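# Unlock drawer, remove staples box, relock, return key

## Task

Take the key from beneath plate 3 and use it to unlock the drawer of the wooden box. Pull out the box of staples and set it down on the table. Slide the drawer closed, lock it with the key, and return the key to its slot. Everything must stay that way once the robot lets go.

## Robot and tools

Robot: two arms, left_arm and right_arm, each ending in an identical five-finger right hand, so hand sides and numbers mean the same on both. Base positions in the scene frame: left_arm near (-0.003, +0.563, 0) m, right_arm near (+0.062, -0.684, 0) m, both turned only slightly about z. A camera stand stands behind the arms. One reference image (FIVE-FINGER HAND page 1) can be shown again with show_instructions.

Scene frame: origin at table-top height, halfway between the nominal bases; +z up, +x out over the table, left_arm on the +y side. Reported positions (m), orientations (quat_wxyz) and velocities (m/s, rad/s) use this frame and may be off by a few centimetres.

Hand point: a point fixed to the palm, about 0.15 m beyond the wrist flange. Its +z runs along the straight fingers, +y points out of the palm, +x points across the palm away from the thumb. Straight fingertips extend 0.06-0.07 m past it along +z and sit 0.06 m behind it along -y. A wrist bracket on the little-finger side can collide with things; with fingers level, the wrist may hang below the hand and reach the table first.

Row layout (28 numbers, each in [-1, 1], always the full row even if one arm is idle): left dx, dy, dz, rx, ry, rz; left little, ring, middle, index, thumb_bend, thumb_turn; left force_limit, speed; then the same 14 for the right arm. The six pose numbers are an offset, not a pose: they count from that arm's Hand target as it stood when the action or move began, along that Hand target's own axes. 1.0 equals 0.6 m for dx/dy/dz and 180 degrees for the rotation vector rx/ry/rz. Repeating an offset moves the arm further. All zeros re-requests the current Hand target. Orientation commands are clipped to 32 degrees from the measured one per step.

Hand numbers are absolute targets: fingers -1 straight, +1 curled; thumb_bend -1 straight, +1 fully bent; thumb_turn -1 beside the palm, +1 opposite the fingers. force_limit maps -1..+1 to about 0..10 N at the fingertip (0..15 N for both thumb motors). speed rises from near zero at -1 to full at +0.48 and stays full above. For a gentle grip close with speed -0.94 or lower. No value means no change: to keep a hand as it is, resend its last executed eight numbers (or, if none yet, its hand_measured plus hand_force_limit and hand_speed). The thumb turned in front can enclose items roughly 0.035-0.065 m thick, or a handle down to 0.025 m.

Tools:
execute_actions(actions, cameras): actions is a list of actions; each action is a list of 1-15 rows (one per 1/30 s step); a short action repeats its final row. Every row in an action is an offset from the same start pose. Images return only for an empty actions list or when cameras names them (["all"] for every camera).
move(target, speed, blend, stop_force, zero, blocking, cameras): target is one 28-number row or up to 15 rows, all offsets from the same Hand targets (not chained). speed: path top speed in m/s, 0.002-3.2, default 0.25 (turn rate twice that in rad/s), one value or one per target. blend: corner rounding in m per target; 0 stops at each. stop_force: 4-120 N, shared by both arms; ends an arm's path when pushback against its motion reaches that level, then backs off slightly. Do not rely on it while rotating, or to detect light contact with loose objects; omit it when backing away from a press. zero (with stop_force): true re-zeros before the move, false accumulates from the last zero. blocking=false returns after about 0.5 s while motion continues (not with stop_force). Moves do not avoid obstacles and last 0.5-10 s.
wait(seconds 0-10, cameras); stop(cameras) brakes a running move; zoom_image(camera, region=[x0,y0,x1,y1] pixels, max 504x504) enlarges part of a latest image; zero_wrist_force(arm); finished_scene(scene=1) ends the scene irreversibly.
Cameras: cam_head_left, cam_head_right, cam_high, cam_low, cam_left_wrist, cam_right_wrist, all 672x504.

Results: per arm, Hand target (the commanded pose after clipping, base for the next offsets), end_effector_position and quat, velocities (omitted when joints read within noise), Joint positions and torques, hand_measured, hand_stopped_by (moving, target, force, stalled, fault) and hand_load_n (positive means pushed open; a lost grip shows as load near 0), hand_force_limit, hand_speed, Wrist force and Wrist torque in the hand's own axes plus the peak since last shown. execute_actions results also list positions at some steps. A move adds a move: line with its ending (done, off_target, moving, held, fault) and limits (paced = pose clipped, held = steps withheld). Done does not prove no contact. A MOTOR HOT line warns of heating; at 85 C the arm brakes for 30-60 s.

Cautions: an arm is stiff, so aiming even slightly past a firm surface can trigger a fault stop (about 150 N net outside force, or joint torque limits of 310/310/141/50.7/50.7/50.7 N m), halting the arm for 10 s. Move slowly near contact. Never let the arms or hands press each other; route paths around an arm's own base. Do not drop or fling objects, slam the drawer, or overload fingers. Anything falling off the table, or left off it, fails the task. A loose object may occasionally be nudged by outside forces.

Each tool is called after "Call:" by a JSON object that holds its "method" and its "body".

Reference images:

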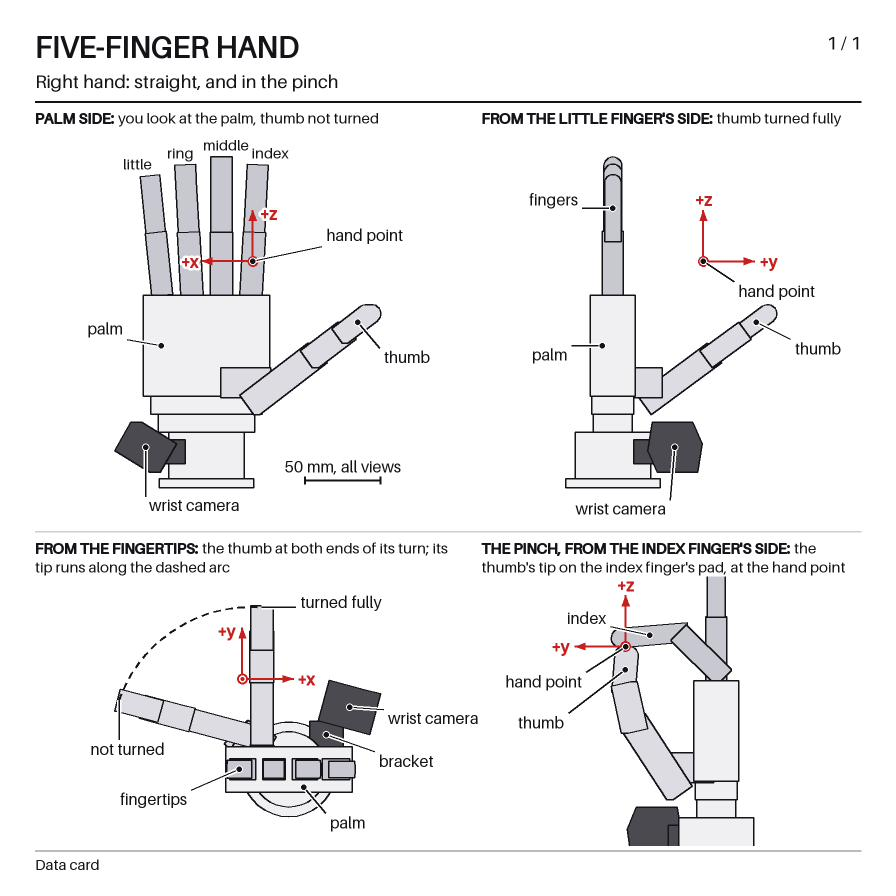

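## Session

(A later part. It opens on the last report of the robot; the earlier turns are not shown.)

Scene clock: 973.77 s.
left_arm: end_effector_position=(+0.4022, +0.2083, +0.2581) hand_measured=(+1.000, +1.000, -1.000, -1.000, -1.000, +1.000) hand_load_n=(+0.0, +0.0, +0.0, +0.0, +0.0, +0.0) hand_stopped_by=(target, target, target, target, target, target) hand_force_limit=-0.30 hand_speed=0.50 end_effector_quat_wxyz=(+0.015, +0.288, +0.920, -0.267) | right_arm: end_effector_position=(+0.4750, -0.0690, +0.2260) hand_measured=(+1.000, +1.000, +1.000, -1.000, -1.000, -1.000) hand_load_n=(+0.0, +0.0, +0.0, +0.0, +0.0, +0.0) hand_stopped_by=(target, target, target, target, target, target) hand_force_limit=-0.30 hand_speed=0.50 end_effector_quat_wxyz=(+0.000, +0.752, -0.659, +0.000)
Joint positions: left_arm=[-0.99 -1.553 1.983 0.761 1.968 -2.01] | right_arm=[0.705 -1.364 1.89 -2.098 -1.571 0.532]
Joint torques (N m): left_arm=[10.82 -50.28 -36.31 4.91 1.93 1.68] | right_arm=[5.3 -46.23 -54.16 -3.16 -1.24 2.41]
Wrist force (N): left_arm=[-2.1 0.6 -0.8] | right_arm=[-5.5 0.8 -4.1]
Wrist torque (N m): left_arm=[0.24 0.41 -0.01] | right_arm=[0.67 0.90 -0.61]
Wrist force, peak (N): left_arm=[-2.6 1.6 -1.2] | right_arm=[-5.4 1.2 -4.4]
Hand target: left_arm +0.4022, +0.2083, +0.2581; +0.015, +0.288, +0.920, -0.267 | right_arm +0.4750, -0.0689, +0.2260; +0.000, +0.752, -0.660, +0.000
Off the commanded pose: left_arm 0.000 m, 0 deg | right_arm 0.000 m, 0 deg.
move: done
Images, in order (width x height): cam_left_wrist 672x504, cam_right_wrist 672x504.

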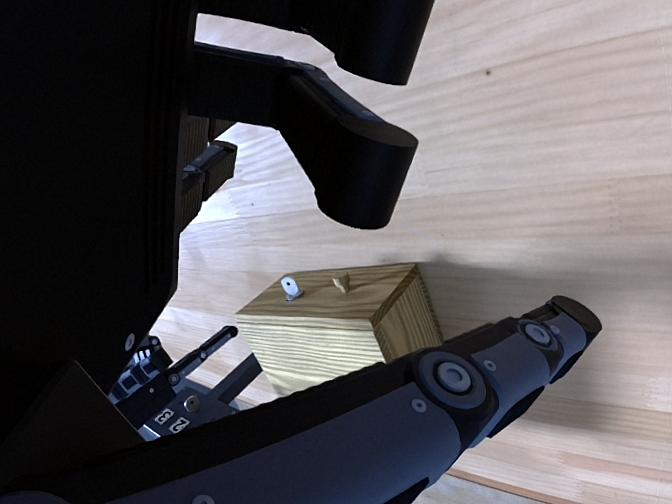

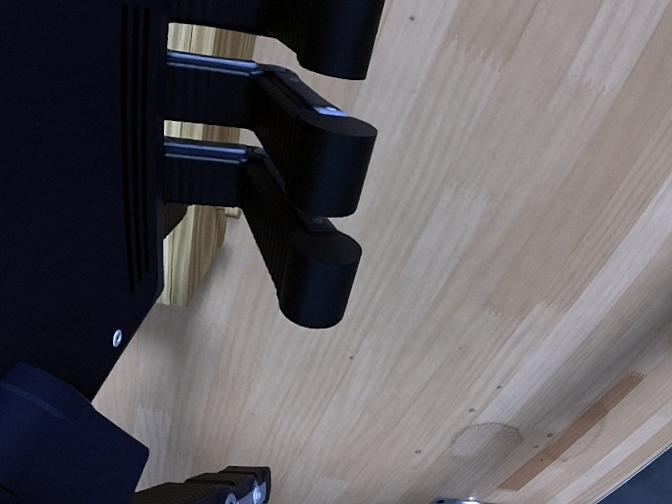

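Call:
{"method": "move", "body": {"target": [[0,0,0,0,0,0,1,1,-1,-1,-1,1,-0.3,0.5,-0.0035,-0.0033,0.128,0,0,0,1,1,1,-1,-1,-1,-0.3,0.5]], "speed": 0.15, "stop_force": 8, "cameras": ["cam_right_wrist", "cam_left_wrist"]}}

Call:
{"method": "zoom_image", "body": {"camera": "cam_left_wrist", "region": [230, 230, 390, 350]}}

Scene clock: 976.23 s.
left_arm: end_effector_position=(+0.4022, +0.2083, +0.2581) hand_measured=(+1.000, +1.000, -1.000, -1.000, -1.000, +1.000) hand_load_n=(+0.0, +0.0, +0.0, +0.0, +0.0, +0.0) hand_stopped_by=(target, target, target, target, target, target) hand_force_limit=-0.30 hand_speed=0.50 end_effector_quat_wxyz=(+0.015, +0.288, +0.920, -0.267) | right_arm: end_effector_position=(+0.4767, -0.0665, +0.1492) hand_measured=(+1.000, +1.000, +1.000, -1.000, -1.000, -1.000) hand_load_n=(+0.0, +0.0, +0.0, +0.0, +0.0, +0.0) hand_stopped_by=(target, target, target, target, target, target) hand_force_limit=-0.30 hand_speed=0.50 end_effector_quat_wxyz=(+0.000, +0.752, -0.660, +0.000)
Joint positions: left_arm=[-0.99 -1.553 1.983 0.761 1.968 -2.01] | right_arm=[0.707 -1.285 1.948 -2.235 -1.571 0.533]
Joint torques (N m): left_arm=[11.3 -50.51 -36.32 4.98 1.97 1.84] | right_arm=[1.8 -83.65 -50.66 -5.96 0.17 1.26]
Wrist force (N): left_arm=[-2.2 1.4 -1.5] | right_arm=[-5.5 0.8 -4.3]
Wrist torque (N m): left_arm=[0.41 0.46 0.00] | right_arm=[0.68 0.90 -0.78]
Wrist force, peak (N): left_arm=[-2.7 1.6 -1.2] | right_arm=[-5.2 0.7 -6.3]
Hand target: left_arm +0.4022, +0.2083, +0.2581; +0.015, +0.288, +0.920, -0.267 | right_arm +0.4768, -0.0665, +0.1492; +0.000, +0.752, -0.660, +0.000
Off the commanded pose: left_arm 0.000 m, 0 deg | right_arm 0.000 m, 0 deg.
move: done
Images, in order (width x height): cam_left_wrist 672x504, cam_right_wrist 672x504.

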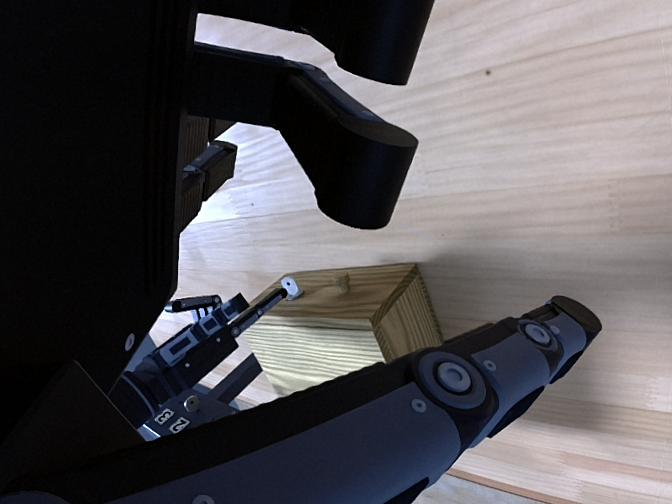

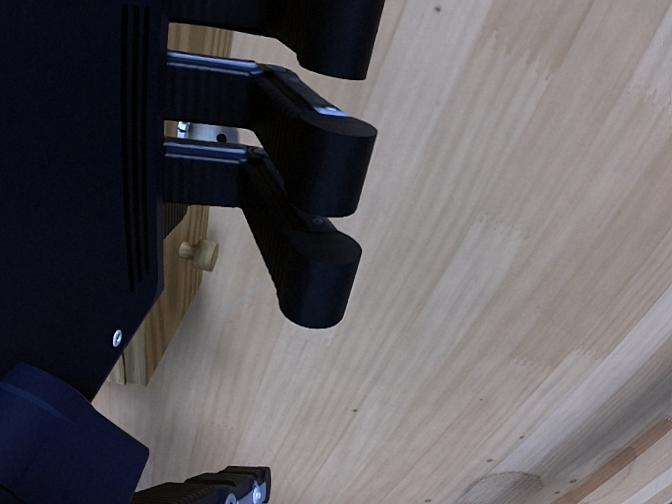

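Scaled by 3.150 from the camera's 672x504 image, which has a finer 960x720 frame.

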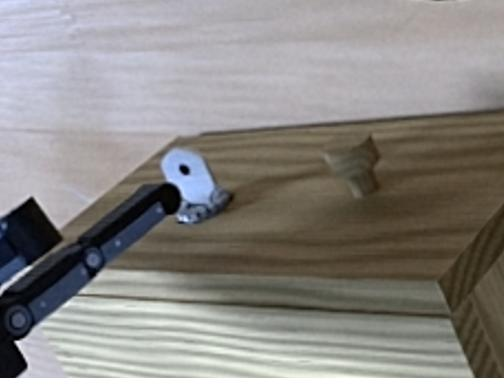

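Call:
{"method": "move", "body": {"target": [[0,0,0,0,0,0,1,1,-1,-1,-1,1,-0.3,0.5,-0.0217,0,0,0,0,0,1,1,1,-1,-1,-1,-0.3,0.5],[0,0,0,0,0,0,1,1,-1,-1,-1,1,-0.3,0.5,-0.0217,0,0.0353,0,0,0,1,1,1,-1,-1,-1,-0.3,0.5]], "speed": 0.1, "stop_force": 6}}

Call:
{"method": "move", "body": {"target": [[0,0,0,0,0,0,1,1,-1,-1,-1,1,-0.3,0.5,0.025,0,0,0,0,0,1,1,1,-1,-1,-1,-0.3,0.5]], "speed": 0.015, "stop_force": 4, "cameras": ["cam_right_wrist", "cam_left_wrist"]}}

Call:
{"method": "zoom_image", "body": {"camera": "cam_left_wrist", "region": [230, 230, 390, 350]}}

Scene clock: 979.27 s.
left_arm: end_effector_position=(+0.4022, +0.2083, +0.2581) hand_measured=(+1.000, +1.000, -1.000, -1.000, -1.000, +1.000) hand_load_n=(+0.0, +0.0, +0.0, +0.0, +0.0, +0.0) hand_stopped_by=(target, target, target, target, target, target) hand_force_limit=-0.30 hand_speed=0.50 end_effector_quat_wxyz=(+0.015, +0.288, +0.920, -0.267) | right_arm: end_effector_position=(+0.4751, -0.0536, +0.1280) hand_measured=(+1.000, +1.000, +1.000, -1.000, -1.000, -1.000) hand_load_n=(+0.0, +0.5, +0.0, +0.0, +0.0, +0.0) hand_stopped_by=(target, target, target, target, target, target) hand_force_limit=-0.30 hand_speed=0.50 end_effector_quat_wxyz=(+0.000, +0.752, -0.660, +0.000)
Joint positions: left_arm=[-0.99 -1.553 1.983 0.761 1.968 -2.01] | right_arm=[0.721 -1.249 1.945 -2.268 -1.571 0.548]
Joint torques (N m): left_arm=[10.58 -51.07 -36.55 4.96 1.89 1.67] | right_arm=[-9.8 -86.01 -49.85 -4.57 -1.81 -2.78]
Wrist force (N): left_arm=[-2.3 1.0 -1.4] | right_arm=[-5.2 0.9 -4.3]
Wrist torque (N m): left_arm=[0.34 0.48 -0.02] | right_arm=[0.70 0.85 -0.61]
Wrist force, peak (N): left_arm=[-3.0 1.1 -1.1] | right_arm=[-6.2 0.6 -4.5]
Hand target: left_arm +0.4022, +0.2083, +0.2581; +0.015, +0.288, +0.920, -0.267 | right_arm +0.4751, -0.0536, +0.1280; +0.000, +0.752, -0.660, +0.000
Off the commanded pose: left_arm 0.000 m, 0 deg | right_arm 0.000 m, 0 deg.
move: done

Scene clock: 980.67 s.
left_arm: end_effector_position=(+0.4022, +0.2083, +0.2581) hand_measured=(+1.000, +1.000, -1.000, -1.000, -1.000, +1.000) hand_load_n=(+0.0, +0.5, +0.0, +0.0, +0.0, +0.0) hand_stopped_by=(target, target, target, target, target, target) hand_force_limit=-0.30 hand_speed=0.50 end_effector_quat_wxyz=(+0.015, +0.288, +0.920, -0.267) | right_arm: end_effector_position=(+0.4758, -0.0588, +0.1280) hand_measured=(+1.000, +1.000, +1.000, -1.000, -1.000, -1.000) hand_load_n=(+0.0, +0.0, +0.0, -0.5, +0.0, +0.0) hand_stopped_by=(target, target, target, target, target, target) hand_force_limit=-0.30 hand_speed=0.50 end_effector_quat_wxyz=(+0.000, +0.752, -0.660, +0.000)
Joint positions: left_arm=[-0.99 -1.553 1.983 0.761 1.968 -2.01] | right_arm=[0.716 -1.254 1.952 -2.27 -1.571 0.542]
Joint torques (N m): left_arm=[10.19 -51.07 -36.52 4.85 1.92 1.96] | right_arm=[7.18 -52.19 -49.12 -2.74 -1.63 2.78]
Wrist force (N): left_arm=[-2.7 0.8 -1.3] | right_arm=[-6.0 1.3 -4.2]
Wrist torque (N m): left_arm=[0.31 0.53 -0.05] | right_arm=[0.68 0.76 -0.73]
Wrist force, peak (N): left_arm=[-2.6 1.3 -1.5] | right_arm=[-9.3 2.6 -4.1]
Hand target: left_arm +0.4022, +0.2083, +0.2581; +0.015, +0.288, +0.920, -0.267 | right_arm +0.4758, -0.0588, +0.1280; +0.000, +0.752, -0.660, +0.000 (not the last commanded pose)
Off the commanded pose: left_arm 0.000 m, 0 deg | right_arm 0.010 m, 0 deg.
move: contact (right_arm)
Images, in order (width x height): cam_left_wrist 672x504, cam_right_wrist 672x504.

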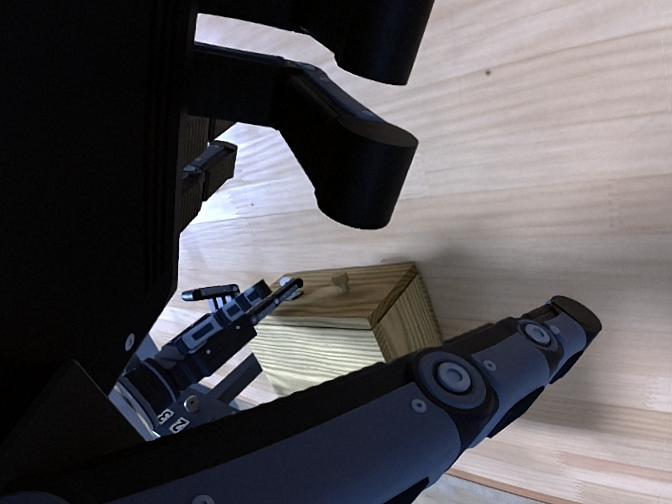

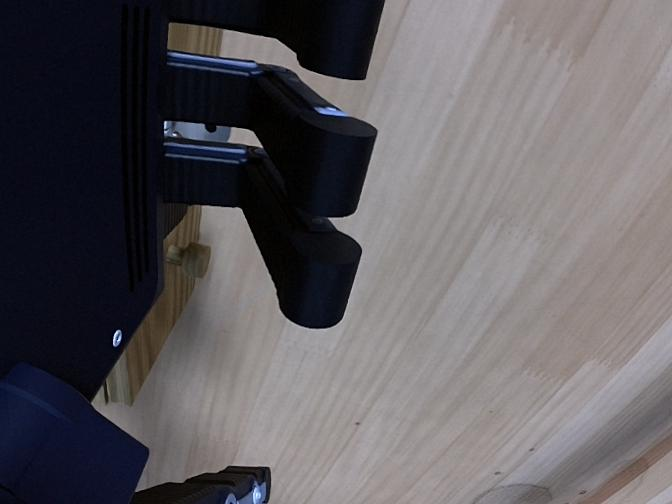

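Scaled by 3.150 from the camera's 672x504 image, which has a finer 960x720 frame.

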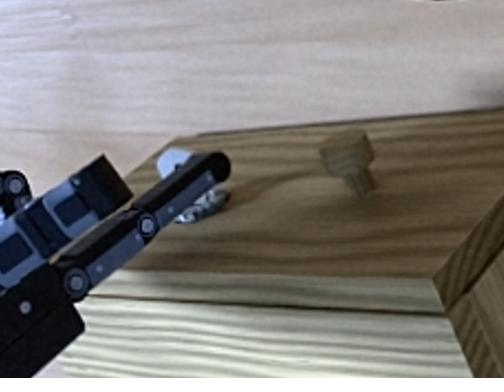

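Call:
{"method": "move", "body": {"target": [[0,0,0,0,0,0,1,1,-1,-1,-1,1,-0.3,0.5,-0.005,0,0,0,0,0,1,1,1,-1,-1,-1,-0.3,0.5],[0,0,0,0,0,0,1,1,-1,-1,-1,1,-0.3,0.5,-0.005,0,-0.0258,0,0,0,1,1,1,-1,-1,-1,-0.3,0.5],[0,0,0,0,0,0,1,1,-1,-1,-1,1,-0.3,0.5,0.0135,0,-0.0258,0,0,0,1,1,1,-1,-1,-1,-0.3,0.5]], "speed": 0.06}}

Call:
{"method": "move", "body": {"target": [[0,0,0,0,0,0,1,1,-1,-1,-1,1,-0.3,0.5,0,0,0.022,0,0,0,1,1,1,-1,-1,-1,-0.3,0.5]], "speed": 0.02, "stop_force": 15, "cameras": ["cam_right_wrist", "cam_left_wrist"]}}

Call:
{"method": "zoom_image", "body": {"camera": "cam_left_wrist", "region": [230, 230, 390, 350]}}

Scene clock: 983.40 s.
left_arm: end_effector_position=(+0.4022, +0.2083, +0.2581) hand_measured=(+1.000, +1.000, -1.000, -1.000, -1.000, +1.000) hand_load_n=(+0.0, +0.0, +0.0, +0.0, +0.0, +0.0) hand_stopped_by=(target, target, target, target, target, target) hand_force_limit=-0.30 hand_speed=0.50 end_effector_quat_wxyz=(+0.015, +0.288, +0.920, -0.267) | right_arm: end_effector_position=(+0.4767, -0.0671, +0.1435) hand_measured=(+1.000, +1.000, +1.000, -1.000, -1.000, -1.000) hand_load_n=(+0.0, +0.0, +0.0, +0.0, +0.0, +0.0) hand_stopped_by=(target, target, target, target, target, target) hand_force_limit=-0.30 hand_speed=0.50 end_effector_quat_wxyz=(+0.000, +0.752, -0.659, +0.000)
Joint positions: left_arm=[-0.99 -1.553 1.983 0.761 1.968 -2.01] | right_arm=[0.706 -1.279 1.953 -2.246 -1.571 0.533]
Joint torques (N m): left_arm=[10.36 -51.86 -37.27 4.75 1.86 1.88] | right_arm=[8.05 -53.49 -50.38 -3.86 -1.44 2.36]
Wrist force (N): left_arm=[-2.3 1.3 -1.1] | right_arm=[-5.4 1.0 -4.3]
Wrist torque (N m): left_arm=[0.37 0.45 0.00] | right_arm=[0.71 0.87 -0.64]
Wrist force, peak (N): left_arm=[-3.0 1.4 -1.1] | right_arm=[-6.5 1.1 -4.4]
Hand target: left_arm +0.4022, +0.2083, +0.2581; +0.015, +0.288, +0.920, -0.267 | right_arm +0.4768, -0.0668, +0.1435; +0.000, +0.752, -0.660, +0.000
Off the commanded pose: left_arm 0.000 m, 0 deg | right_arm 0.000 m, 0 deg.
move: done

Scene clock: 985.20 s.
left_arm: end_effector_position=(+0.4022, +0.2083, +0.2581) hand_measured=(+1.000, +1.000, -1.000, -1.000, -1.000, +1.000) hand_load_n=(+0.0, +0.0, +0.0, +0.0, +0.0, +0.0) hand_stopped_by=(target, target, target, target, target, target) hand_force_limit=-0.30 hand_speed=0.50 end_effector_quat_wxyz=(+0.015, +0.288, +0.920, -0.267) | right_arm: end_effector_position=(+0.4769, -0.0668, +0.1314) hand_measured=(+1.000, +1.000, +1.000, -1.000, -1.000, -1.000) hand_load_n=(+0.0, +0.0, +0.0, -4.0, +0.0, +0.5) hand_stopped_by=(target, target, target, target, target, target) hand_force_limit=-0.30 hand_speed=0.50 end_effector_quat_wxyz=(+0.000, +0.752, -0.660, +0.000)
Joint positions: left_arm=[-0.99 -1.553 1.983 0.761 1.968 -2.01] | right_arm=[0.706 -1.265 1.961 -2.268 -1.571 0.533]
Joint torques (N m): left_arm=[11.05 -51.1 -36.5 4.92 2.03 1.75] | right_arm=[-1.85 -69.85 -42.17 -1.5 -0.55 2.44]
Wrist force (N): left_arm=[-2.4 0.9 -1.4] | right_arm=[-3.3 4.3 -21.5]
Wrist torque (N m): left_arm=[0.32 0.49 -0.02] | right_arm=[1.51 1.00 -0.55]
Wrist force, peak (N): left_arm=[-2.7 1.5 -1.4] | right_arm=[-2.3 5.8 -29.2]
Hand target: left_arm +0.4022, +0.2083, +0.2581; +0.015, +0.288, +0.920, -0.267 | right_arm +0.4769, -0.0668, +0.1314; +0.000, +0.752, -0.660, +0.000 (not the last commanded pose)
Off the commanded pose: left_arm 0.000 m, 0 deg | right_arm 0.001 m, 0 deg.
move: contact (right_arm)
Images, in order (width x height): cam_left_wrist 672x504, cam_right_wrist 672x504.

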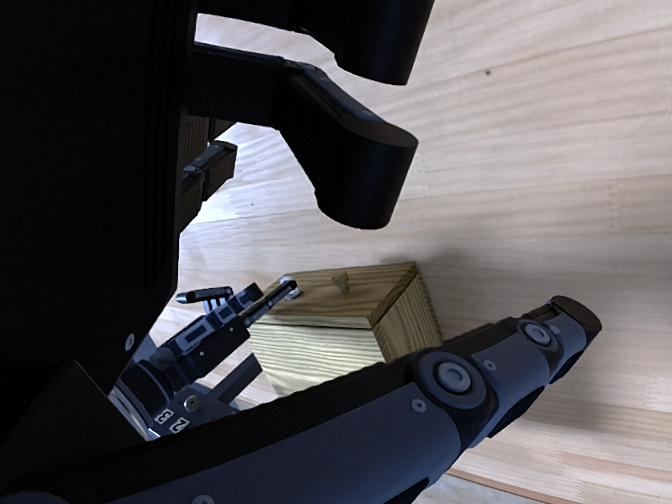

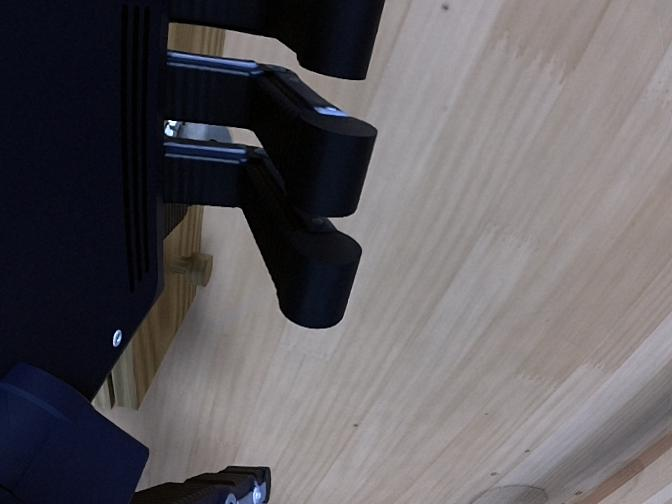

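Scaled by 3.150 from the camera's 672x504 image, which has a finer 960x720 frame.

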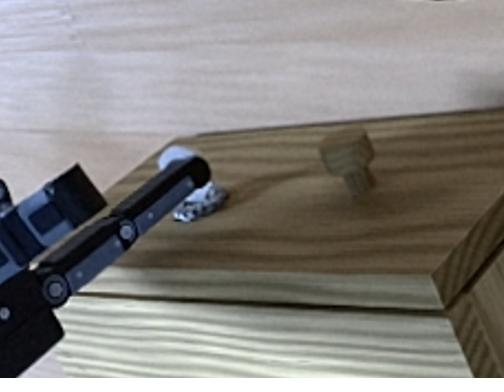

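Call:
{"method": "move", "body": {"target": [[0,0,0,0,0,0,1,1,-1,-1,-1,1,-0.3,0.5,0,0,0.012,0,0,0,1,1,1,-1,-1,-1,-0.3,0.5]], "speed": 0.01, "stop_force": 12, "cameras": ["cam_left_wrist"]}}

Call:
{"method": "zoom_image", "body": {"camera": "cam_left_wrist", "region": [250, 250, 330, 310]}}

Scene clock: 986.90 s.
left_arm: end_effector_position=(+0.4022, +0.2083, +0.2581) hand_measured=(+1.000, +1.000, -1.000, -1.000, -1.000, +1.000) hand_load_n=(+0.0, +0.5, +0.0, +0.0, +0.0, +0.0) hand_stopped_by=(target, target, target, target, target, target) hand_force_limit=-0.30 hand_speed=0.50 end_effector_quat_wxyz=(+0.015, +0.288, +0.920, -0.267) | right_arm: end_effector_position=(+0.4771, -0.0666, +0.1304) hand_measured=(+1.000, +1.000, +1.000, -0.998, -1.000, -1.000) hand_load_n=(+0.0, +0.0, +0.0, -6.0, +0.0, +0.0) hand_stopped_by=(target, target, target, target, target, target) hand_force_limit=-0.30 hand_speed=0.50 end_effector_quat_wxyz=(-0.001, +0.752, -0.660, +0.000)
Joint positions: left_arm=[-0.99 -1.553 1.983 0.761 1.968 -2.01] | right_arm=[0.706 -1.264 1.962 -2.27 -1.571 0.533]
Joint torques (N m): left_arm=[10.57 -52.24 -36.61 4.68 1.89 1.65] | right_arm=[-6.17 -66.63 -39.47 -1.07 -0.61 2.6]
Wrist force (N): left_arm=[-2.4 1.1 -1.0] | right_arm=[-3.9 6.0 -28.5]
Wrist torque (N m): left_arm=[0.32 0.46 -0.02] | right_arm=[1.83 0.96 -0.57]
Wrist force, peak (N): left_arm=[-2.8 1.7 -1.0] | right_arm=[-2.5 10.8 -35.2]
Hand target: left_arm +0.4022, +0.2083, +0.2581; +0.015, +0.288, +0.920, -0.267 | right_arm +0.4771, -0.0666, +0.1304; -0.001, +0.752, -0.660, +0.000 (not the last commanded pose)
Off the commanded pose: left_arm 0.000 m, 0 deg | right_arm 0.006 m, 0 deg.
move: contact (right_arm)
Images, in order (width x height): cam_left_wrist 672x504.

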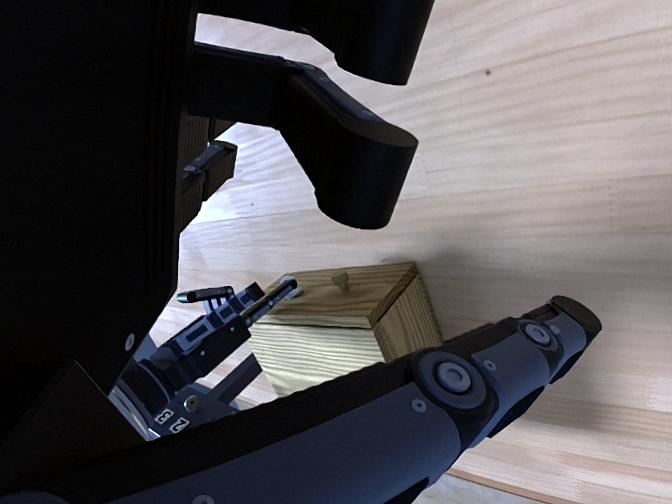

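Scaled by 6.300 from the camera's 672x504 image, which has a finer 960x720 frame.

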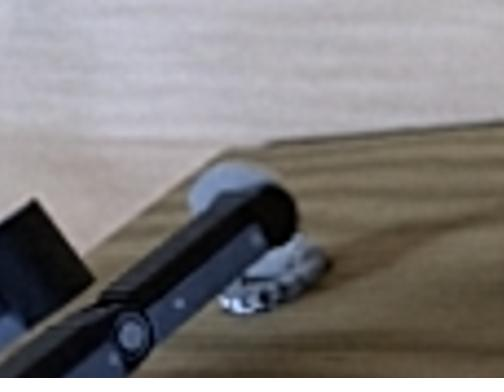

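Call:
{"method": "move", "body": {"target": [[0.007,-0.2205,0.263,-0.0938,-0.1566,-0.0363,1,1,-1,-1,-1,1,-0.3,0.5,0,0,-0.006,0,0,0,1,1,1,-1,-1,-1,-0.3,0.5]], "speed": 0.2, "cameras": ["cam_right_wrist", "cam_left_wrist"]}}

Scene clock: 991.30 s.
left_arm: end_effector_position=(+0.3078, +0.0400, +0.1860) hand_measured=(+1.000, +1.000, -1.000, -1.000, -1.000, +1.000) hand_load_n=(+0.0, +0.0, +0.0, +0.0, +0.0, +0.0) hand_stopped_by=(target, target, target, target, target, target) hand_force_limit=-0.30 hand_speed=0.50 end_effector_quat_wxyz=(+0.264, +0.157, +0.932, -0.193) | right_arm: end_effector_position=(+0.4771, -0.0667, +0.1340) hand_measured=(+1.000, +1.000, +1.000, -1.000, -1.000, -1.000) hand_load_n=(+0.0, +0.0, +0.0, +0.0, +0.5, +0.0) hand_stopped_by=(target, target, target, target, target, target) hand_force_limit=-0.30 hand_speed=0.50 end_effector_quat_wxyz=(-0.001, +0.752, -0.660, +0.000)
Joint positions: left_arm=[-1.654 -1.431 2.059 0.457 1.094 -2.749] | right_arm=[0.706 -1.268 1.959 -2.264 -1.571 0.533]
Joint torques (N m): left_arm=[-5.91 -42.97 -23.32 5.82 -1.38 -1.31] | right_arm=[-5.95 -78.82 -47.81 -3.73 -0.77 2.84]
Wrist force (N): left_arm=[-2.7 1.4 -0.5] | right_arm=[-4.7 1.1 -4.3]
Wrist torque (N m): left_arm=[0.36 0.53 -0.16] | right_arm=[0.72 0.77 -0.64]
Wrist force, peak (N): left_arm=[-3.1 2.6 -2.6] | right_arm=[-3.9 6.0 -28.9]
Hand target: left_arm +0.3078, +0.0400, +0.1860; +0.264, +0.157, +0.932, -0.193 | right_arm +0.4771, -0.0667, +0.1340; -0.001, +0.752, -0.660, +0.000
Off the commanded pose: left_arm 0.000 m, 0 deg | right_arm 0.000 m, 0 deg.
move: done
Images, in order (width x height): cam_left_wrist 672x504, cam_right_wrist 672x504.

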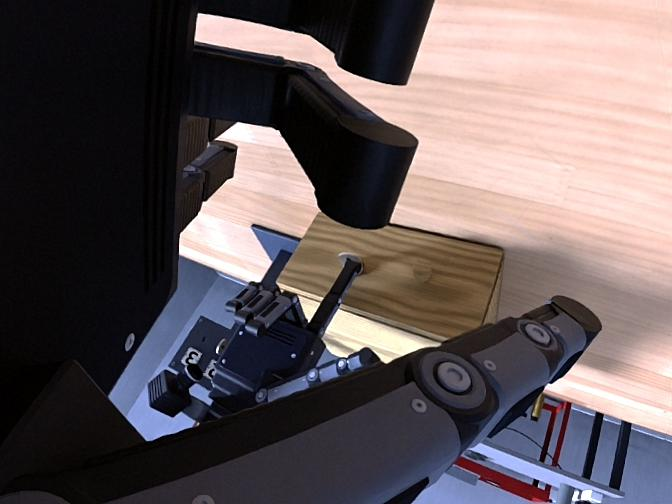

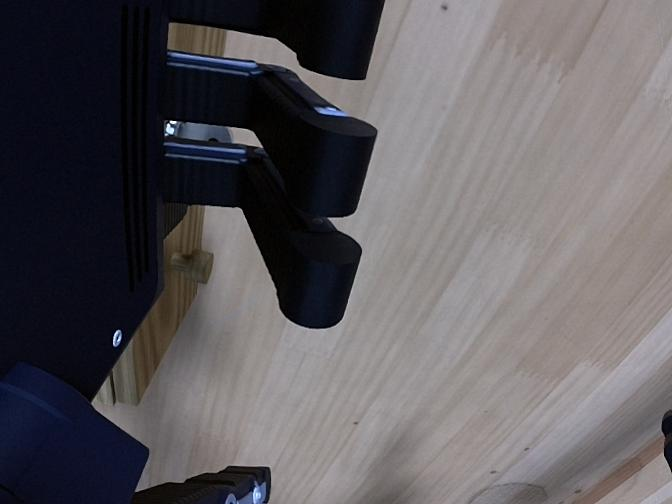

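Call:
{"method": "zoom_image", "body": {"camera": "cam_left_wrist", "region": [310, 230, 390, 290]}}

Call:
{"method": "zoom_image", "body": {"camera": "cam_right_wrist", "region": [150, 90, 260, 172]}}

Scaled by 6.300 from the camera's 672x504 image, which has a finer 960x720 frame.

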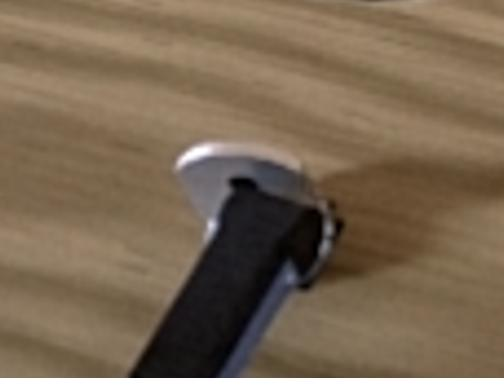

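Scaled by 4.582 from the camera's 672x504 image, which has a finer 960x720 frame.

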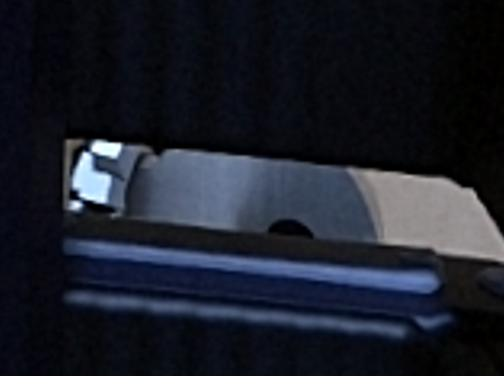

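Call:
{"method": "move", "body": {"target": [[0,0,0,0,0,0,1,1,-1,-1,-1,1,-0.3,0.5,0,0.0108,-0.012,0,0,0,1,1,1,-1,-1,-1,-0.3,0.5]], "speed": 0.06}}

Call:
{"method": "move", "body": {"target": [[0,0,0,0,0,0,1,1,-1,-1,-1,1,-0.3,0.5,0,0,0.028,0,0,0,1,1,1,-1,-1,-1,-0.3,0.5]], "speed": 0.02, "stop_force": 15, "cameras": ["cam_left_wrist"]}}

Call:
{"method": "zoom_image", "body": {"camera": "cam_left_wrist", "region": [310, 230, 390, 290]}}

Scene clock: 993.47 s.
left_arm: end_effector_position=(+0.3078, +0.0400, +0.1860) hand_measured=(+1.000, +1.000, -1.000, -1.000, -1.000, +1.000) hand_load_n=(+0.0, +0.0, +0.0, +0.0, +0.0, +0.0) hand_stopped_by=(target, target, target, target, target, target) hand_force_limit=-0.30 hand_speed=0.50 end_effector_quat_wxyz=(+0.264, +0.157, +0.932, -0.193) | right_arm: end_effector_position=(+0.4705, -0.0675, +0.1413) hand_measured=(+1.000, +1.000, +1.000, -1.000, -1.000, -1.000) hand_load_n=(+0.0, +0.0, +0.0, +0.0, +0.0, +0.0) hand_stopped_by=(target, target, target, target, target, target) hand_force_limit=-0.30 hand_speed=0.50 end_effector_quat_wxyz=(-0.001, +0.752, -0.660, +0.000)
Joint positions: left_arm=[-1.654 -1.431 2.059 0.457 1.094 -2.749] | right_arm=[0.711 -1.283 1.964 -2.253 -1.571 0.537]
Joint torques (N m): left_arm=[-7.15 -37.05 -23.52 5.8 -2.73 -1.57] | right_arm=[-5.11 -58.07 -27.09 -4.9 -1.46 1.14]
Wrist force (N): left_arm=[-2.2 1.7 -0.7] | right_arm=[-4.7 1.3 -4.4]
Wrist torque (N m): left_arm=[0.41 0.48 -0.12] | right_arm=[0.76 0.77 -0.71]
Wrist force, peak (N): left_arm=[-3.3 2.1 -0.7] | right_arm=[-4.8 1.4 -4.4]
Hand target: left_arm +0.3078, +0.0400, +0.1860; +0.264, +0.157, +0.932, -0.193 | right_arm +0.4706, -0.0675, +0.1412; -0.001, +0.752, -0.660, +0.000
Off the commanded pose: left_arm 0.000 m, 0 deg | right_arm 0.000 m, 0 deg.
move: done

Scene clock: 995.13 s.
left_arm: end_effector_position=(+0.3078, +0.0400, +0.1860) hand_measured=(+1.000, +1.000, -1.000, -1.000, -1.000, +1.000) hand_load_n=(+0.0, +0.0, +0.0, +0.0, +0.0, +0.0) hand_stopped_by=(target, target, target, target, target, target) hand_force_limit=-0.30 hand_speed=0.50 end_effector_quat_wxyz=(+0.264, +0.157, +0.932, -0.193) | right_arm: end_effector_position=(+0.4707, -0.0675, +0.1308) hand_measured=(+1.000, +1.000, +1.000, -1.000, -1.000, -1.000) hand_load_n=(+0.0, +0.0, +0.0, -3.5, +0.0, +0.0) hand_stopped_by=(target, target, target, target, target, target) hand_force_limit=-0.30 hand_speed=0.50 end_effector_quat_wxyz=(-0.001, +0.752, -0.660, +0.000)
Joint positions: left_arm=[-1.654 -1.431 2.059 0.457 1.094 -2.749] | right_arm=[0.711 -1.271 1.971 -2.272 -1.571 0.537]
Joint torques (N m): left_arm=[-3.33 -36.97 -23.28 5.4 -1.68 -0.75] | right_arm=[-4.65 -72.01 -41.78 -1.58 -1.68 -0.99]
Wrist force (N): left_arm=[-2.9 1.7 -0.8] | right_arm=[-5.3 4.1 -19.4]
Wrist torque (N m): left_arm=[0.42 0.58 -0.16] | right_arm=[1.49 0.72 -0.74]
Wrist force, peak (N): left_arm=[-3.3 2.1 -1.1] | right_arm=[-5.0 6.4 -25.1]
Hand target: left_arm +0.3078, +0.0400, +0.1860; +0.264, +0.157, +0.932, -0.193 | right_arm +0.4707, -0.0674, +0.1308; -0.001, +0.752, -0.660, +0.000 (not the last commanded pose)
Off the commanded pose: left_arm 0.000 m, 0 deg | right_arm 0.006 m, 0 deg.
move: contact (right_arm)
Images, in order (width x height): cam_left_wrist 672x504.

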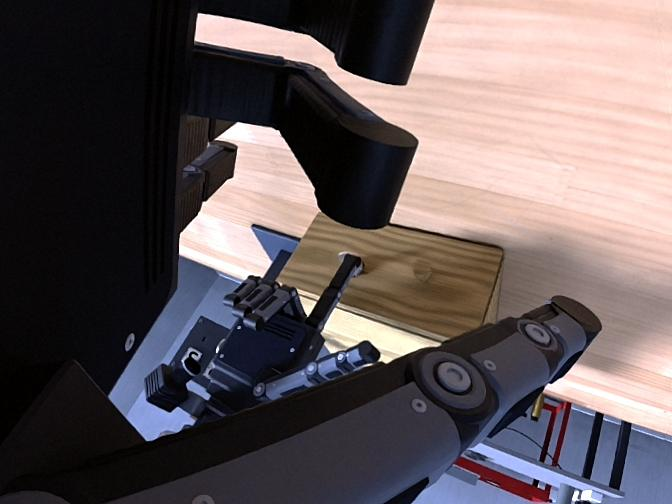

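Scaled by 6.300 from the camera's 672x504 image, which has a finer 960x720 frame.

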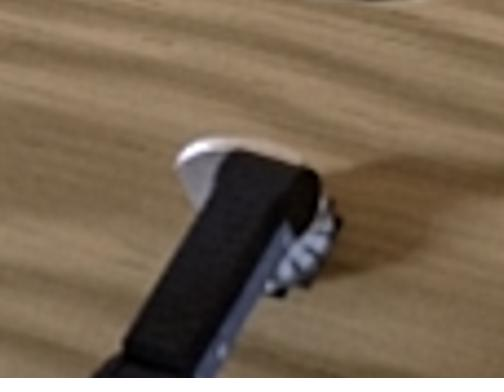

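Call:
{"method": "move", "body": {"target": [[0,0,0,0,0,0,1,1,-1,-1,-1,1,-0.3,0.5,0,0,-0.012,0,0,0,1,1,1,-1,-1,-1,-0.3,0.5],[0,0,0,0,0,0,1,1,-1,-1,-1,1,-0.3,0.5,-0.007,0,-0.012,0,0,0,1,1,1,-1,-1,-1,-0.3,0.5]], "speed": 0.06}}

Call:
{"method": "move", "body": {"target": [[0,0,0,0,0,0,1,1,-1,-1,-1,1,-0.3,0.5,0,0,0.024,0,0,0,1,1,1,-1,-1,-1,-0.3,0.5]], "speed": 0.02, "stop_force": 15, "cameras": ["cam_left_wrist"]}}

Call:
{"method": "zoom_image", "body": {"camera": "cam_left_wrist", "region": [310, 230, 390, 290]}}

Scene clock: 998.03 s.
left_arm: end_effector_position=(+0.3078, +0.0400, +0.1860) hand_measured=(+1.000, +1.000, -1.000, -1.000, -1.000, +1.000) hand_load_n=(+0.0, +0.0, +0.0, +0.0, +0.0, +0.0) hand_stopped_by=(target, target, target, target, target, target) hand_force_limit=-0.30 hand_speed=0.50 end_effector_quat_wxyz=(+0.264, +0.157, +0.932, -0.193) | right_arm: end_effector_position=(+0.4702, -0.0631, +0.1382) hand_measured=(+1.000, +1.000, +1.000, -1.000, -1.000, -1.000) hand_load_n=(+0.0, +0.0, +0.0, +0.0, +0.0, +0.0) hand_stopped_by=(target, target, target, target, target, target) hand_force_limit=-0.30 hand_speed=0.50 end_effector_quat_wxyz=(-0.001, +0.752, -0.660, +0.000)
Joint positions: left_arm=[-1.654 -1.431 2.059 0.457 1.094 -2.749] | right_arm=[0.716 -1.275 1.96 -2.257 -1.571 0.542]
Joint torques (N m): left_arm=[-1.36 -36.65 -23.41 4.8 -0.68 1.04] | right_arm=[-11.87 -78.82 -22.2 -4.51 -1.65 -2.95]
Wrist force (N): left_arm=[-2.6 1.0 -0.6] | right_arm=[-4.6 1.1 -4.4]
Wrist torque (N m): left_arm=[0.32 0.53 -0.17] | right_arm=[0.73 0.76 -0.70]
Wrist force, peak (N): left_arm=[-3.0 1.9 -0.4] | right_arm=[-5.6 4.2 -19.3]
Hand target: left_arm +0.3078, +0.0400, +0.1860; +0.264, +0.157, +0.932, -0.193 | right_arm +0.4701, -0.0633, +0.1380; -0.001, +0.752, -0.660, +0.000
Off the commanded pose: left_arm 0.000 m, 0 deg | right_arm 0.000 m, 0 deg.
move: done

Scene clock: 999.63 s.
left_arm: end_effector_position=(+0.3078, +0.0400, +0.1860) hand_measured=(+1.000, +1.000, -1.000, -1.000, -1.000, +1.000) hand_load_n=(+0.0, +0.0, +0.0, +0.0, +0.0, +0.0) hand_stopped_by=(target, target, target, target, target, target) hand_force_limit=-0.30 hand_speed=0.50 end_effector_quat_wxyz=(+0.264, +0.157, +0.932, -0.193) | right_arm: end_effector_position=(+0.4702, -0.0632, +0.1292) hand_measured=(+1.000, +1.000, +1.000, -1.000, -1.000, -1.000) hand_load_n=(+0.0, +0.0, +0.0, -2.0, +0.0, +0.0) hand_stopped_by=(target, target, target, target, target, target) hand_force_limit=-0.30 hand_speed=0.50 end_effector_quat_wxyz=(-0.001, +0.752, -0.660, +0.000)
Joint positions: left_arm=[-1.654 -1.431 2.059 0.457 1.094 -2.749] | right_arm=[0.716 -1.265 1.966 -2.274 -1.571 0.542]
Joint torques (N m): left_arm=[2.28 -36.12 -23.21 4.46 -0.02 1.76] | right_arm=[-8.84 -78.46 -44.15 -4.29 -1.46 -2.72]
Wrist force (N): left_arm=[-2.9 1.8 -0.7] | right_arm=[-6.4 2.8 -12.2]
Wrist torque (N m): left_arm=[0.43 0.57 -0.16] | right_arm=[1.11 0.61 -0.75]
Wrist force, peak (N): left_arm=[-3.2 1.7 -0.9] | right_arm=[-7.2 6.0 -22.7]
Hand target: left_arm +0.3078, +0.0400, +0.1860; +0.264, +0.157, +0.932, -0.193 | right_arm +0.4702, -0.0632, +0.1292; -0.001, +0.752, -0.660, +0.000 (not the last commanded pose)
Off the commanded pose: left_arm 0.000 m, 0 deg | right_arm 0.006 m, 0 deg.
move: contact (right_arm)
Images, in order (width x height): cam_left_wrist 672x504.

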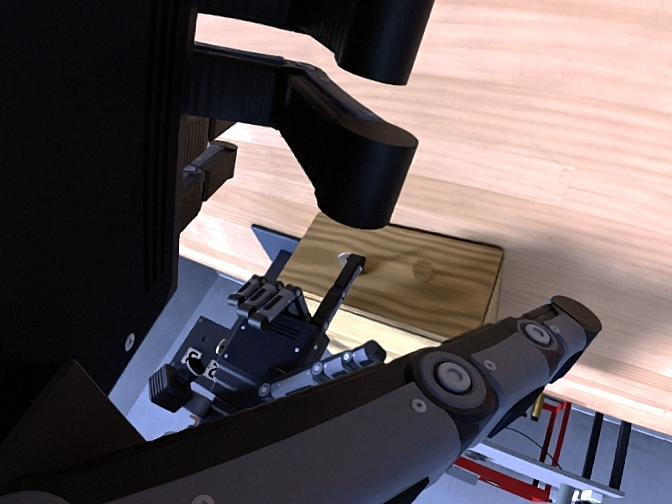

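Scaled by 6.300 from the camera's 672x504 image, which has a finer 960x720 frame.

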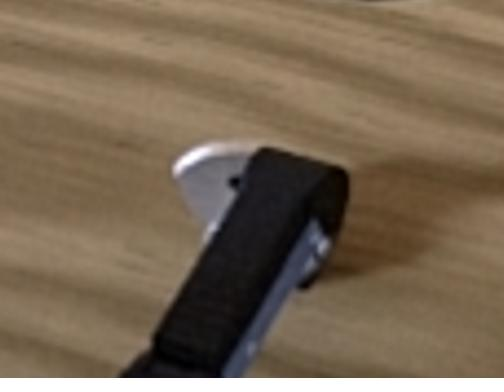

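Call:
{"method": "move", "body": {"target": [[0,0,0,0,0,0,1,1,-1,-1,-1,1,-0.3,0.5,0,0,0.014,0,0,0,1,1,1,-1,-1,-1,-0.3,0.5]], "speed": 0.012, "stop_force": 16, "cameras": ["cam_left_wrist"]}}

Call:
{"method": "zoom_image", "body": {"camera": "cam_left_wrist", "region": [310, 230, 390, 290]}}

Scene clock: 1001.63 s.
left_arm: end_effector_position=(+0.3078, +0.0400, +0.1860) hand_measured=(+1.000, +1.000, -1.000, -1.000, -1.000, +1.000) hand_load_n=(+0.0, +0.0, +0.0, +0.0, +0.0, +0.0) hand_stopped_by=(target, target, target, target, target, target) hand_force_limit=-0.30 hand_speed=0.50 end_effector_quat_wxyz=(+0.264, +0.157, +0.932, -0.193) | right_arm: end_effector_position=(+0.4702, -0.0633, +0.1207) hand_measured=(+1.000, +1.000, +1.000, -1.000, -1.000, -1.000) hand_load_n=(+0.0, +0.0, +0.0, +0.0, +0.0, +0.0) hand_stopped_by=(target, target, target, target, target, target) hand_force_limit=-0.30 hand_speed=0.50 end_effector_quat_wxyz=(-0.001, +0.752, -0.660, +0.000)
Joint positions: left_arm=[-1.654 -1.431 2.059 0.457 1.094 -2.749] | right_arm=[0.716 -1.255 1.971 -2.289 -1.571 0.542]
Joint torques (N m): left_arm=[5.07 -38.42 -23.51 4.09 0.02 2.05] | right_arm=[-4.9 -81.79 -38.62 -1.2 -2.1 -2.13]
Wrist force (N): left_arm=[-2.7 1.6 -0.8] | right_arm=[-7.9 0.1 -5.5]
Wrist torque (N m): left_arm=[0.42 0.55 -0.16] | right_arm=[0.71 0.49 -0.87]
Wrist force, peak (N): left_arm=[-3.3 1.5 -0.3] | right_arm=[-15.6 7.4 -18.8]
Hand target: left_arm +0.3078, +0.0400, +0.1860; +0.264, +0.157, +0.932, -0.193 | right_arm +0.4702, -0.0632, +0.1208; -0.001, +0.752, -0.660, +0.000
Off the commanded pose: left_arm 0.000 m, 0 deg | right_arm 0.000 m, 0 deg.
move: done
Images, in order (width x height): cam_left_wrist 672x504.

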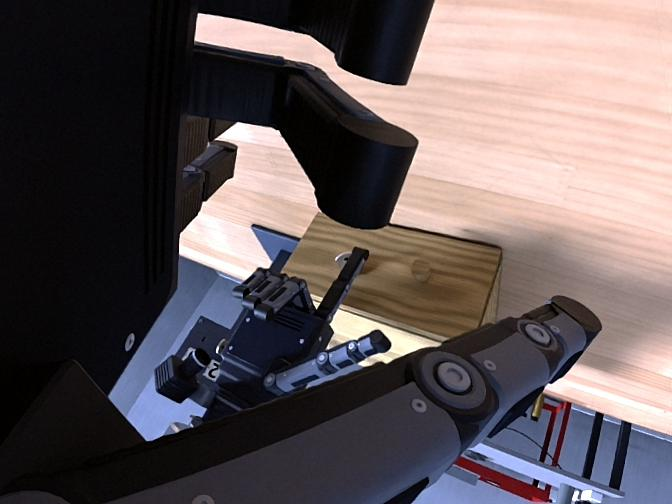

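Scaled by 6.300 from the camera's 672x504 image, which has a finer 960x720 frame.

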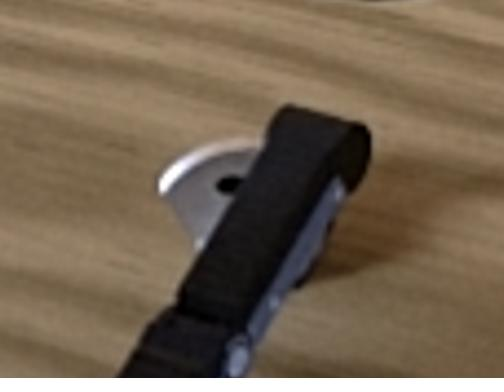

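Call:
{"method": "move", "body": {"target": [[0,0,0,0,0,0,1,1,-1,-1,-1,1,-0.3,0.5,0.008,0,0,0,0,0,1,1,1,-1,-1,-1,-0.3,0.5]], "speed": 0.01, "stop_force": 9, "cameras": ["cam_left_wrist"]}}

Call:
{"method": "zoom_image", "body": {"camera": "cam_left_wrist", "region": [310, 230, 390, 290]}}

Scene clock: 1003.27 s.
left_arm: end_effector_position=(+0.3078, +0.0400, +0.1860) hand_measured=(+1.000, +1.000, -1.000, -1.000, -1.000, +1.000) hand_load_n=(+0.0, +0.0, +0.0, +0.0, +0.0, +0.0) hand_stopped_by=(target, target, target, target, target, target) hand_force_limit=-0.30 hand_speed=0.50 end_effector_quat_wxyz=(+0.264, +0.157, +0.932, -0.193) | right_arm: end_effector_position=(+0.4708, -0.0680, +0.1208) hand_measured=(+1.000, +1.000, +1.000, -1.000, -1.000, -1.000) hand_load_n=(+0.0, +0.0, +0.0, +0.0, +0.0, +0.0) hand_stopped_by=(target, target, target, target, target, target) hand_force_limit=-0.30 hand_speed=0.50 end_effector_quat_wxyz=(-0.001, +0.752, -0.660, +0.000)
Joint positions: left_arm=[-1.654 -1.431 2.059 0.457 1.094 -2.749] | right_arm=[0.71 -1.26 1.978 -2.291 -1.571 0.537]
Joint torques (N m): left_arm=[6.8 -37.17 -23.28 3.81 -0.03 2.12] | right_arm=[3.17 -62.37 -37.54 -2.7 -1.44 2.35]
Wrist force (N): left_arm=[-3.3 1.7 -0.4] | right_arm=[-9.9 -0.2 -6.1]
Wrist torque (N m): left_arm=[0.40 0.63 -0.19] | right_arm=[0.71 0.38 -0.91]
Wrist force, peak (N): left_arm=[-3.3 1.7 -0.4] | right_arm=[-10.0 0.1 -6.3]
Hand target: left_arm +0.3078, +0.0400, +0.1860; +0.264, +0.157, +0.932, -0.193 | right_arm +0.4708, -0.0680, +0.1208; -0.001, +0.752, -0.660, +0.000
Off the commanded pose: left_arm 0.000 m, 0 deg | right_arm 0.000 m, 0 deg.
move: done
Images, in order (width x height): cam_left_wrist 672x504.

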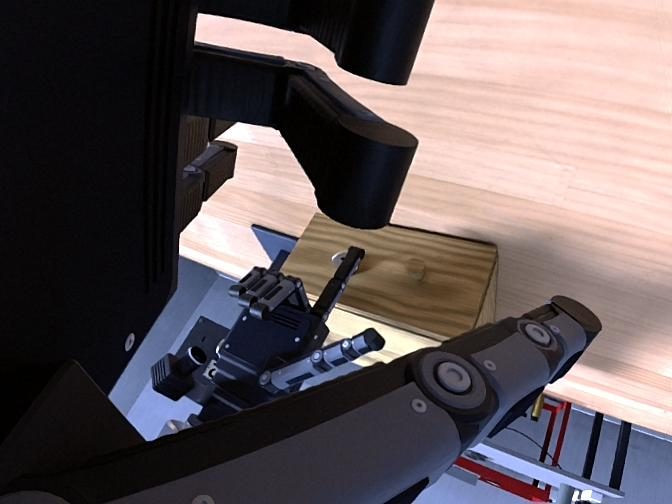

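Scaled by 6.300 from the camera's 672x504 image, which has a finer 960x720 frame.

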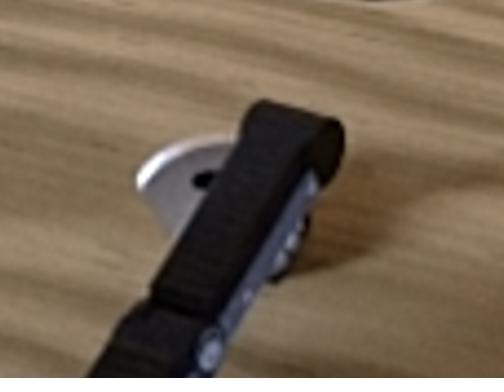

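Call:
{"method": "move", "body": {"target": [[0,0,0,0,0,0,1,1,-1,-1,-1,1,-0.3,0.5,-0.004,0,0,0,0,0,1,1,1,-1,-1,-1,-0.3,0.5],[0,0,0,0,0,0,1,1,-1,-1,-1,1,-0.3,0.5,-0.004,0,-0.12,0,0,0,1,1,1,-1,-1,-1,-0.3,0.5]], "speed": [0.05,0.2], "cameras": ["cam_left_wrist","cam_right_wrist"]}}

Call:
{"method": "zoom_image", "body": {"camera": "cam_left_wrist", "region": [310, 230, 390, 290]}}

Call:
{"method": "zoom_image", "body": {"camera": "cam_right_wrist", "region": [150, 60, 270, 150]}}

Scene clock: 1005.37 s.
left_arm: end_effector_position=(+0.3078, +0.0400, +0.1860) hand_measured=(+1.000, +1.000, -1.000, -1.000, -1.000, +1.000) hand_load_n=(+0.0, +0.0, +0.0, +0.0, +0.0, -0.5) hand_stopped_by=(target, target, target, target, target, target) hand_force_limit=-0.30 hand_speed=0.50 end_effector_quat_wxyz=(+0.264, +0.157, +0.932, -0.193) | right_arm: end_effector_position=(+0.4704, -0.0656, +0.1929) hand_measured=(+1.000, +1.000, +1.000, -1.000, -1.000, -1.000) hand_load_n=(+0.0, +0.0, +0.0, +0.0, +0.0, +0.0) hand_stopped_by=(target, target, target, target, target, target) hand_force_limit=-0.30 hand_speed=0.50 end_effector_quat_wxyz=(-0.001, +0.752, -0.660, +0.000)
Joint positions: left_arm=[-1.654 -1.431 2.059 0.457 1.094 -2.749] | right_arm=[0.713 -1.334 1.921 -2.16 -1.571 0.539]
Joint torques (N m): left_arm=[8.81 -36.28 -23.07 3.31 0.07 2.17] | right_arm=[-6.87 -59.76 -25.6 -3.73 -1.12 -0.86]
Wrist force (N): left_arm=[-2.7 1.4 -0.8] | right_arm=[-4.3 0.4 -4.8]
Wrist torque (N m): left_arm=[0.38 0.55 -0.16] | right_arm=[0.65 0.74 -0.72]
Wrist force, peak (N): left_arm=[-3.1 2.0 -1.1] | right_arm=[-10.2 0.3 -5.9]
Hand target: left_arm +0.3078, +0.0400, +0.1860; +0.264, +0.157, +0.932, -0.193 | right_arm +0.4704, -0.0657, +0.1928; -0.001, +0.752, -0.660, +0.000
Off the commanded pose: left_arm 0.000 m, 0 deg | right_arm 0.000 m, 0 deg.
move: done
Images, in order (width x height): cam_left_wrist 672x504, cam_right_wrist 672x504.

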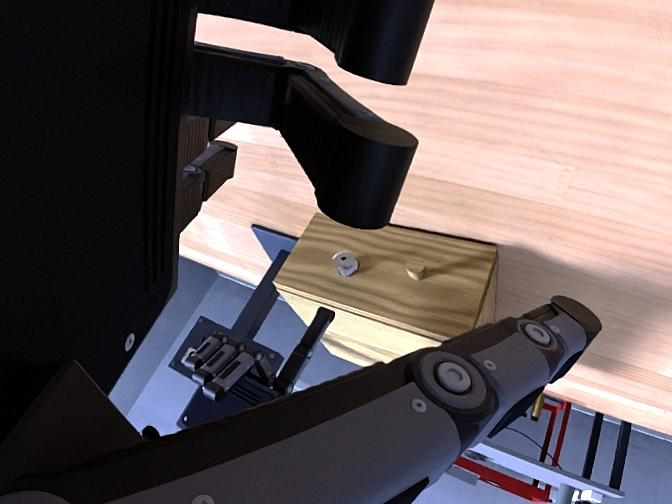

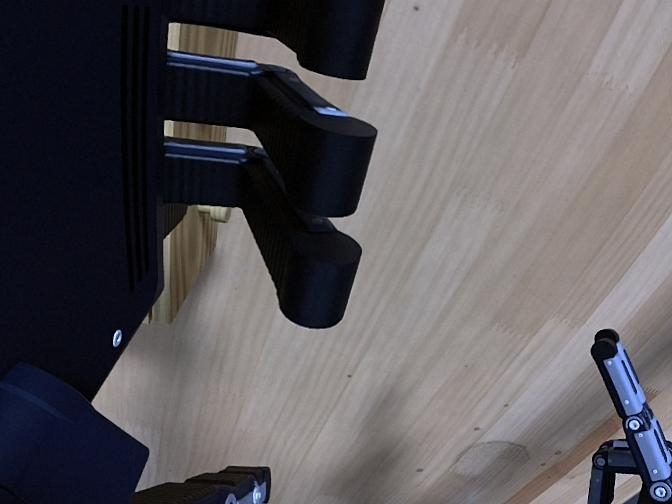

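Scaled by 6.300 from the camera's 672x504 image, which has a finer 960x720 frame.

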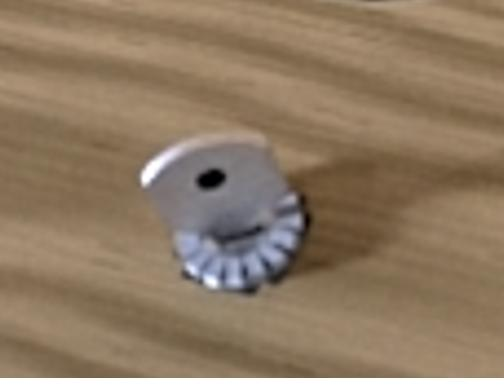

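Scaled by 4.200 from the camera's 672x504 image, which has a finer 960x720 frame.

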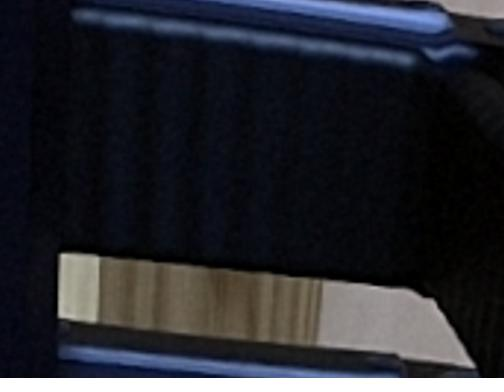

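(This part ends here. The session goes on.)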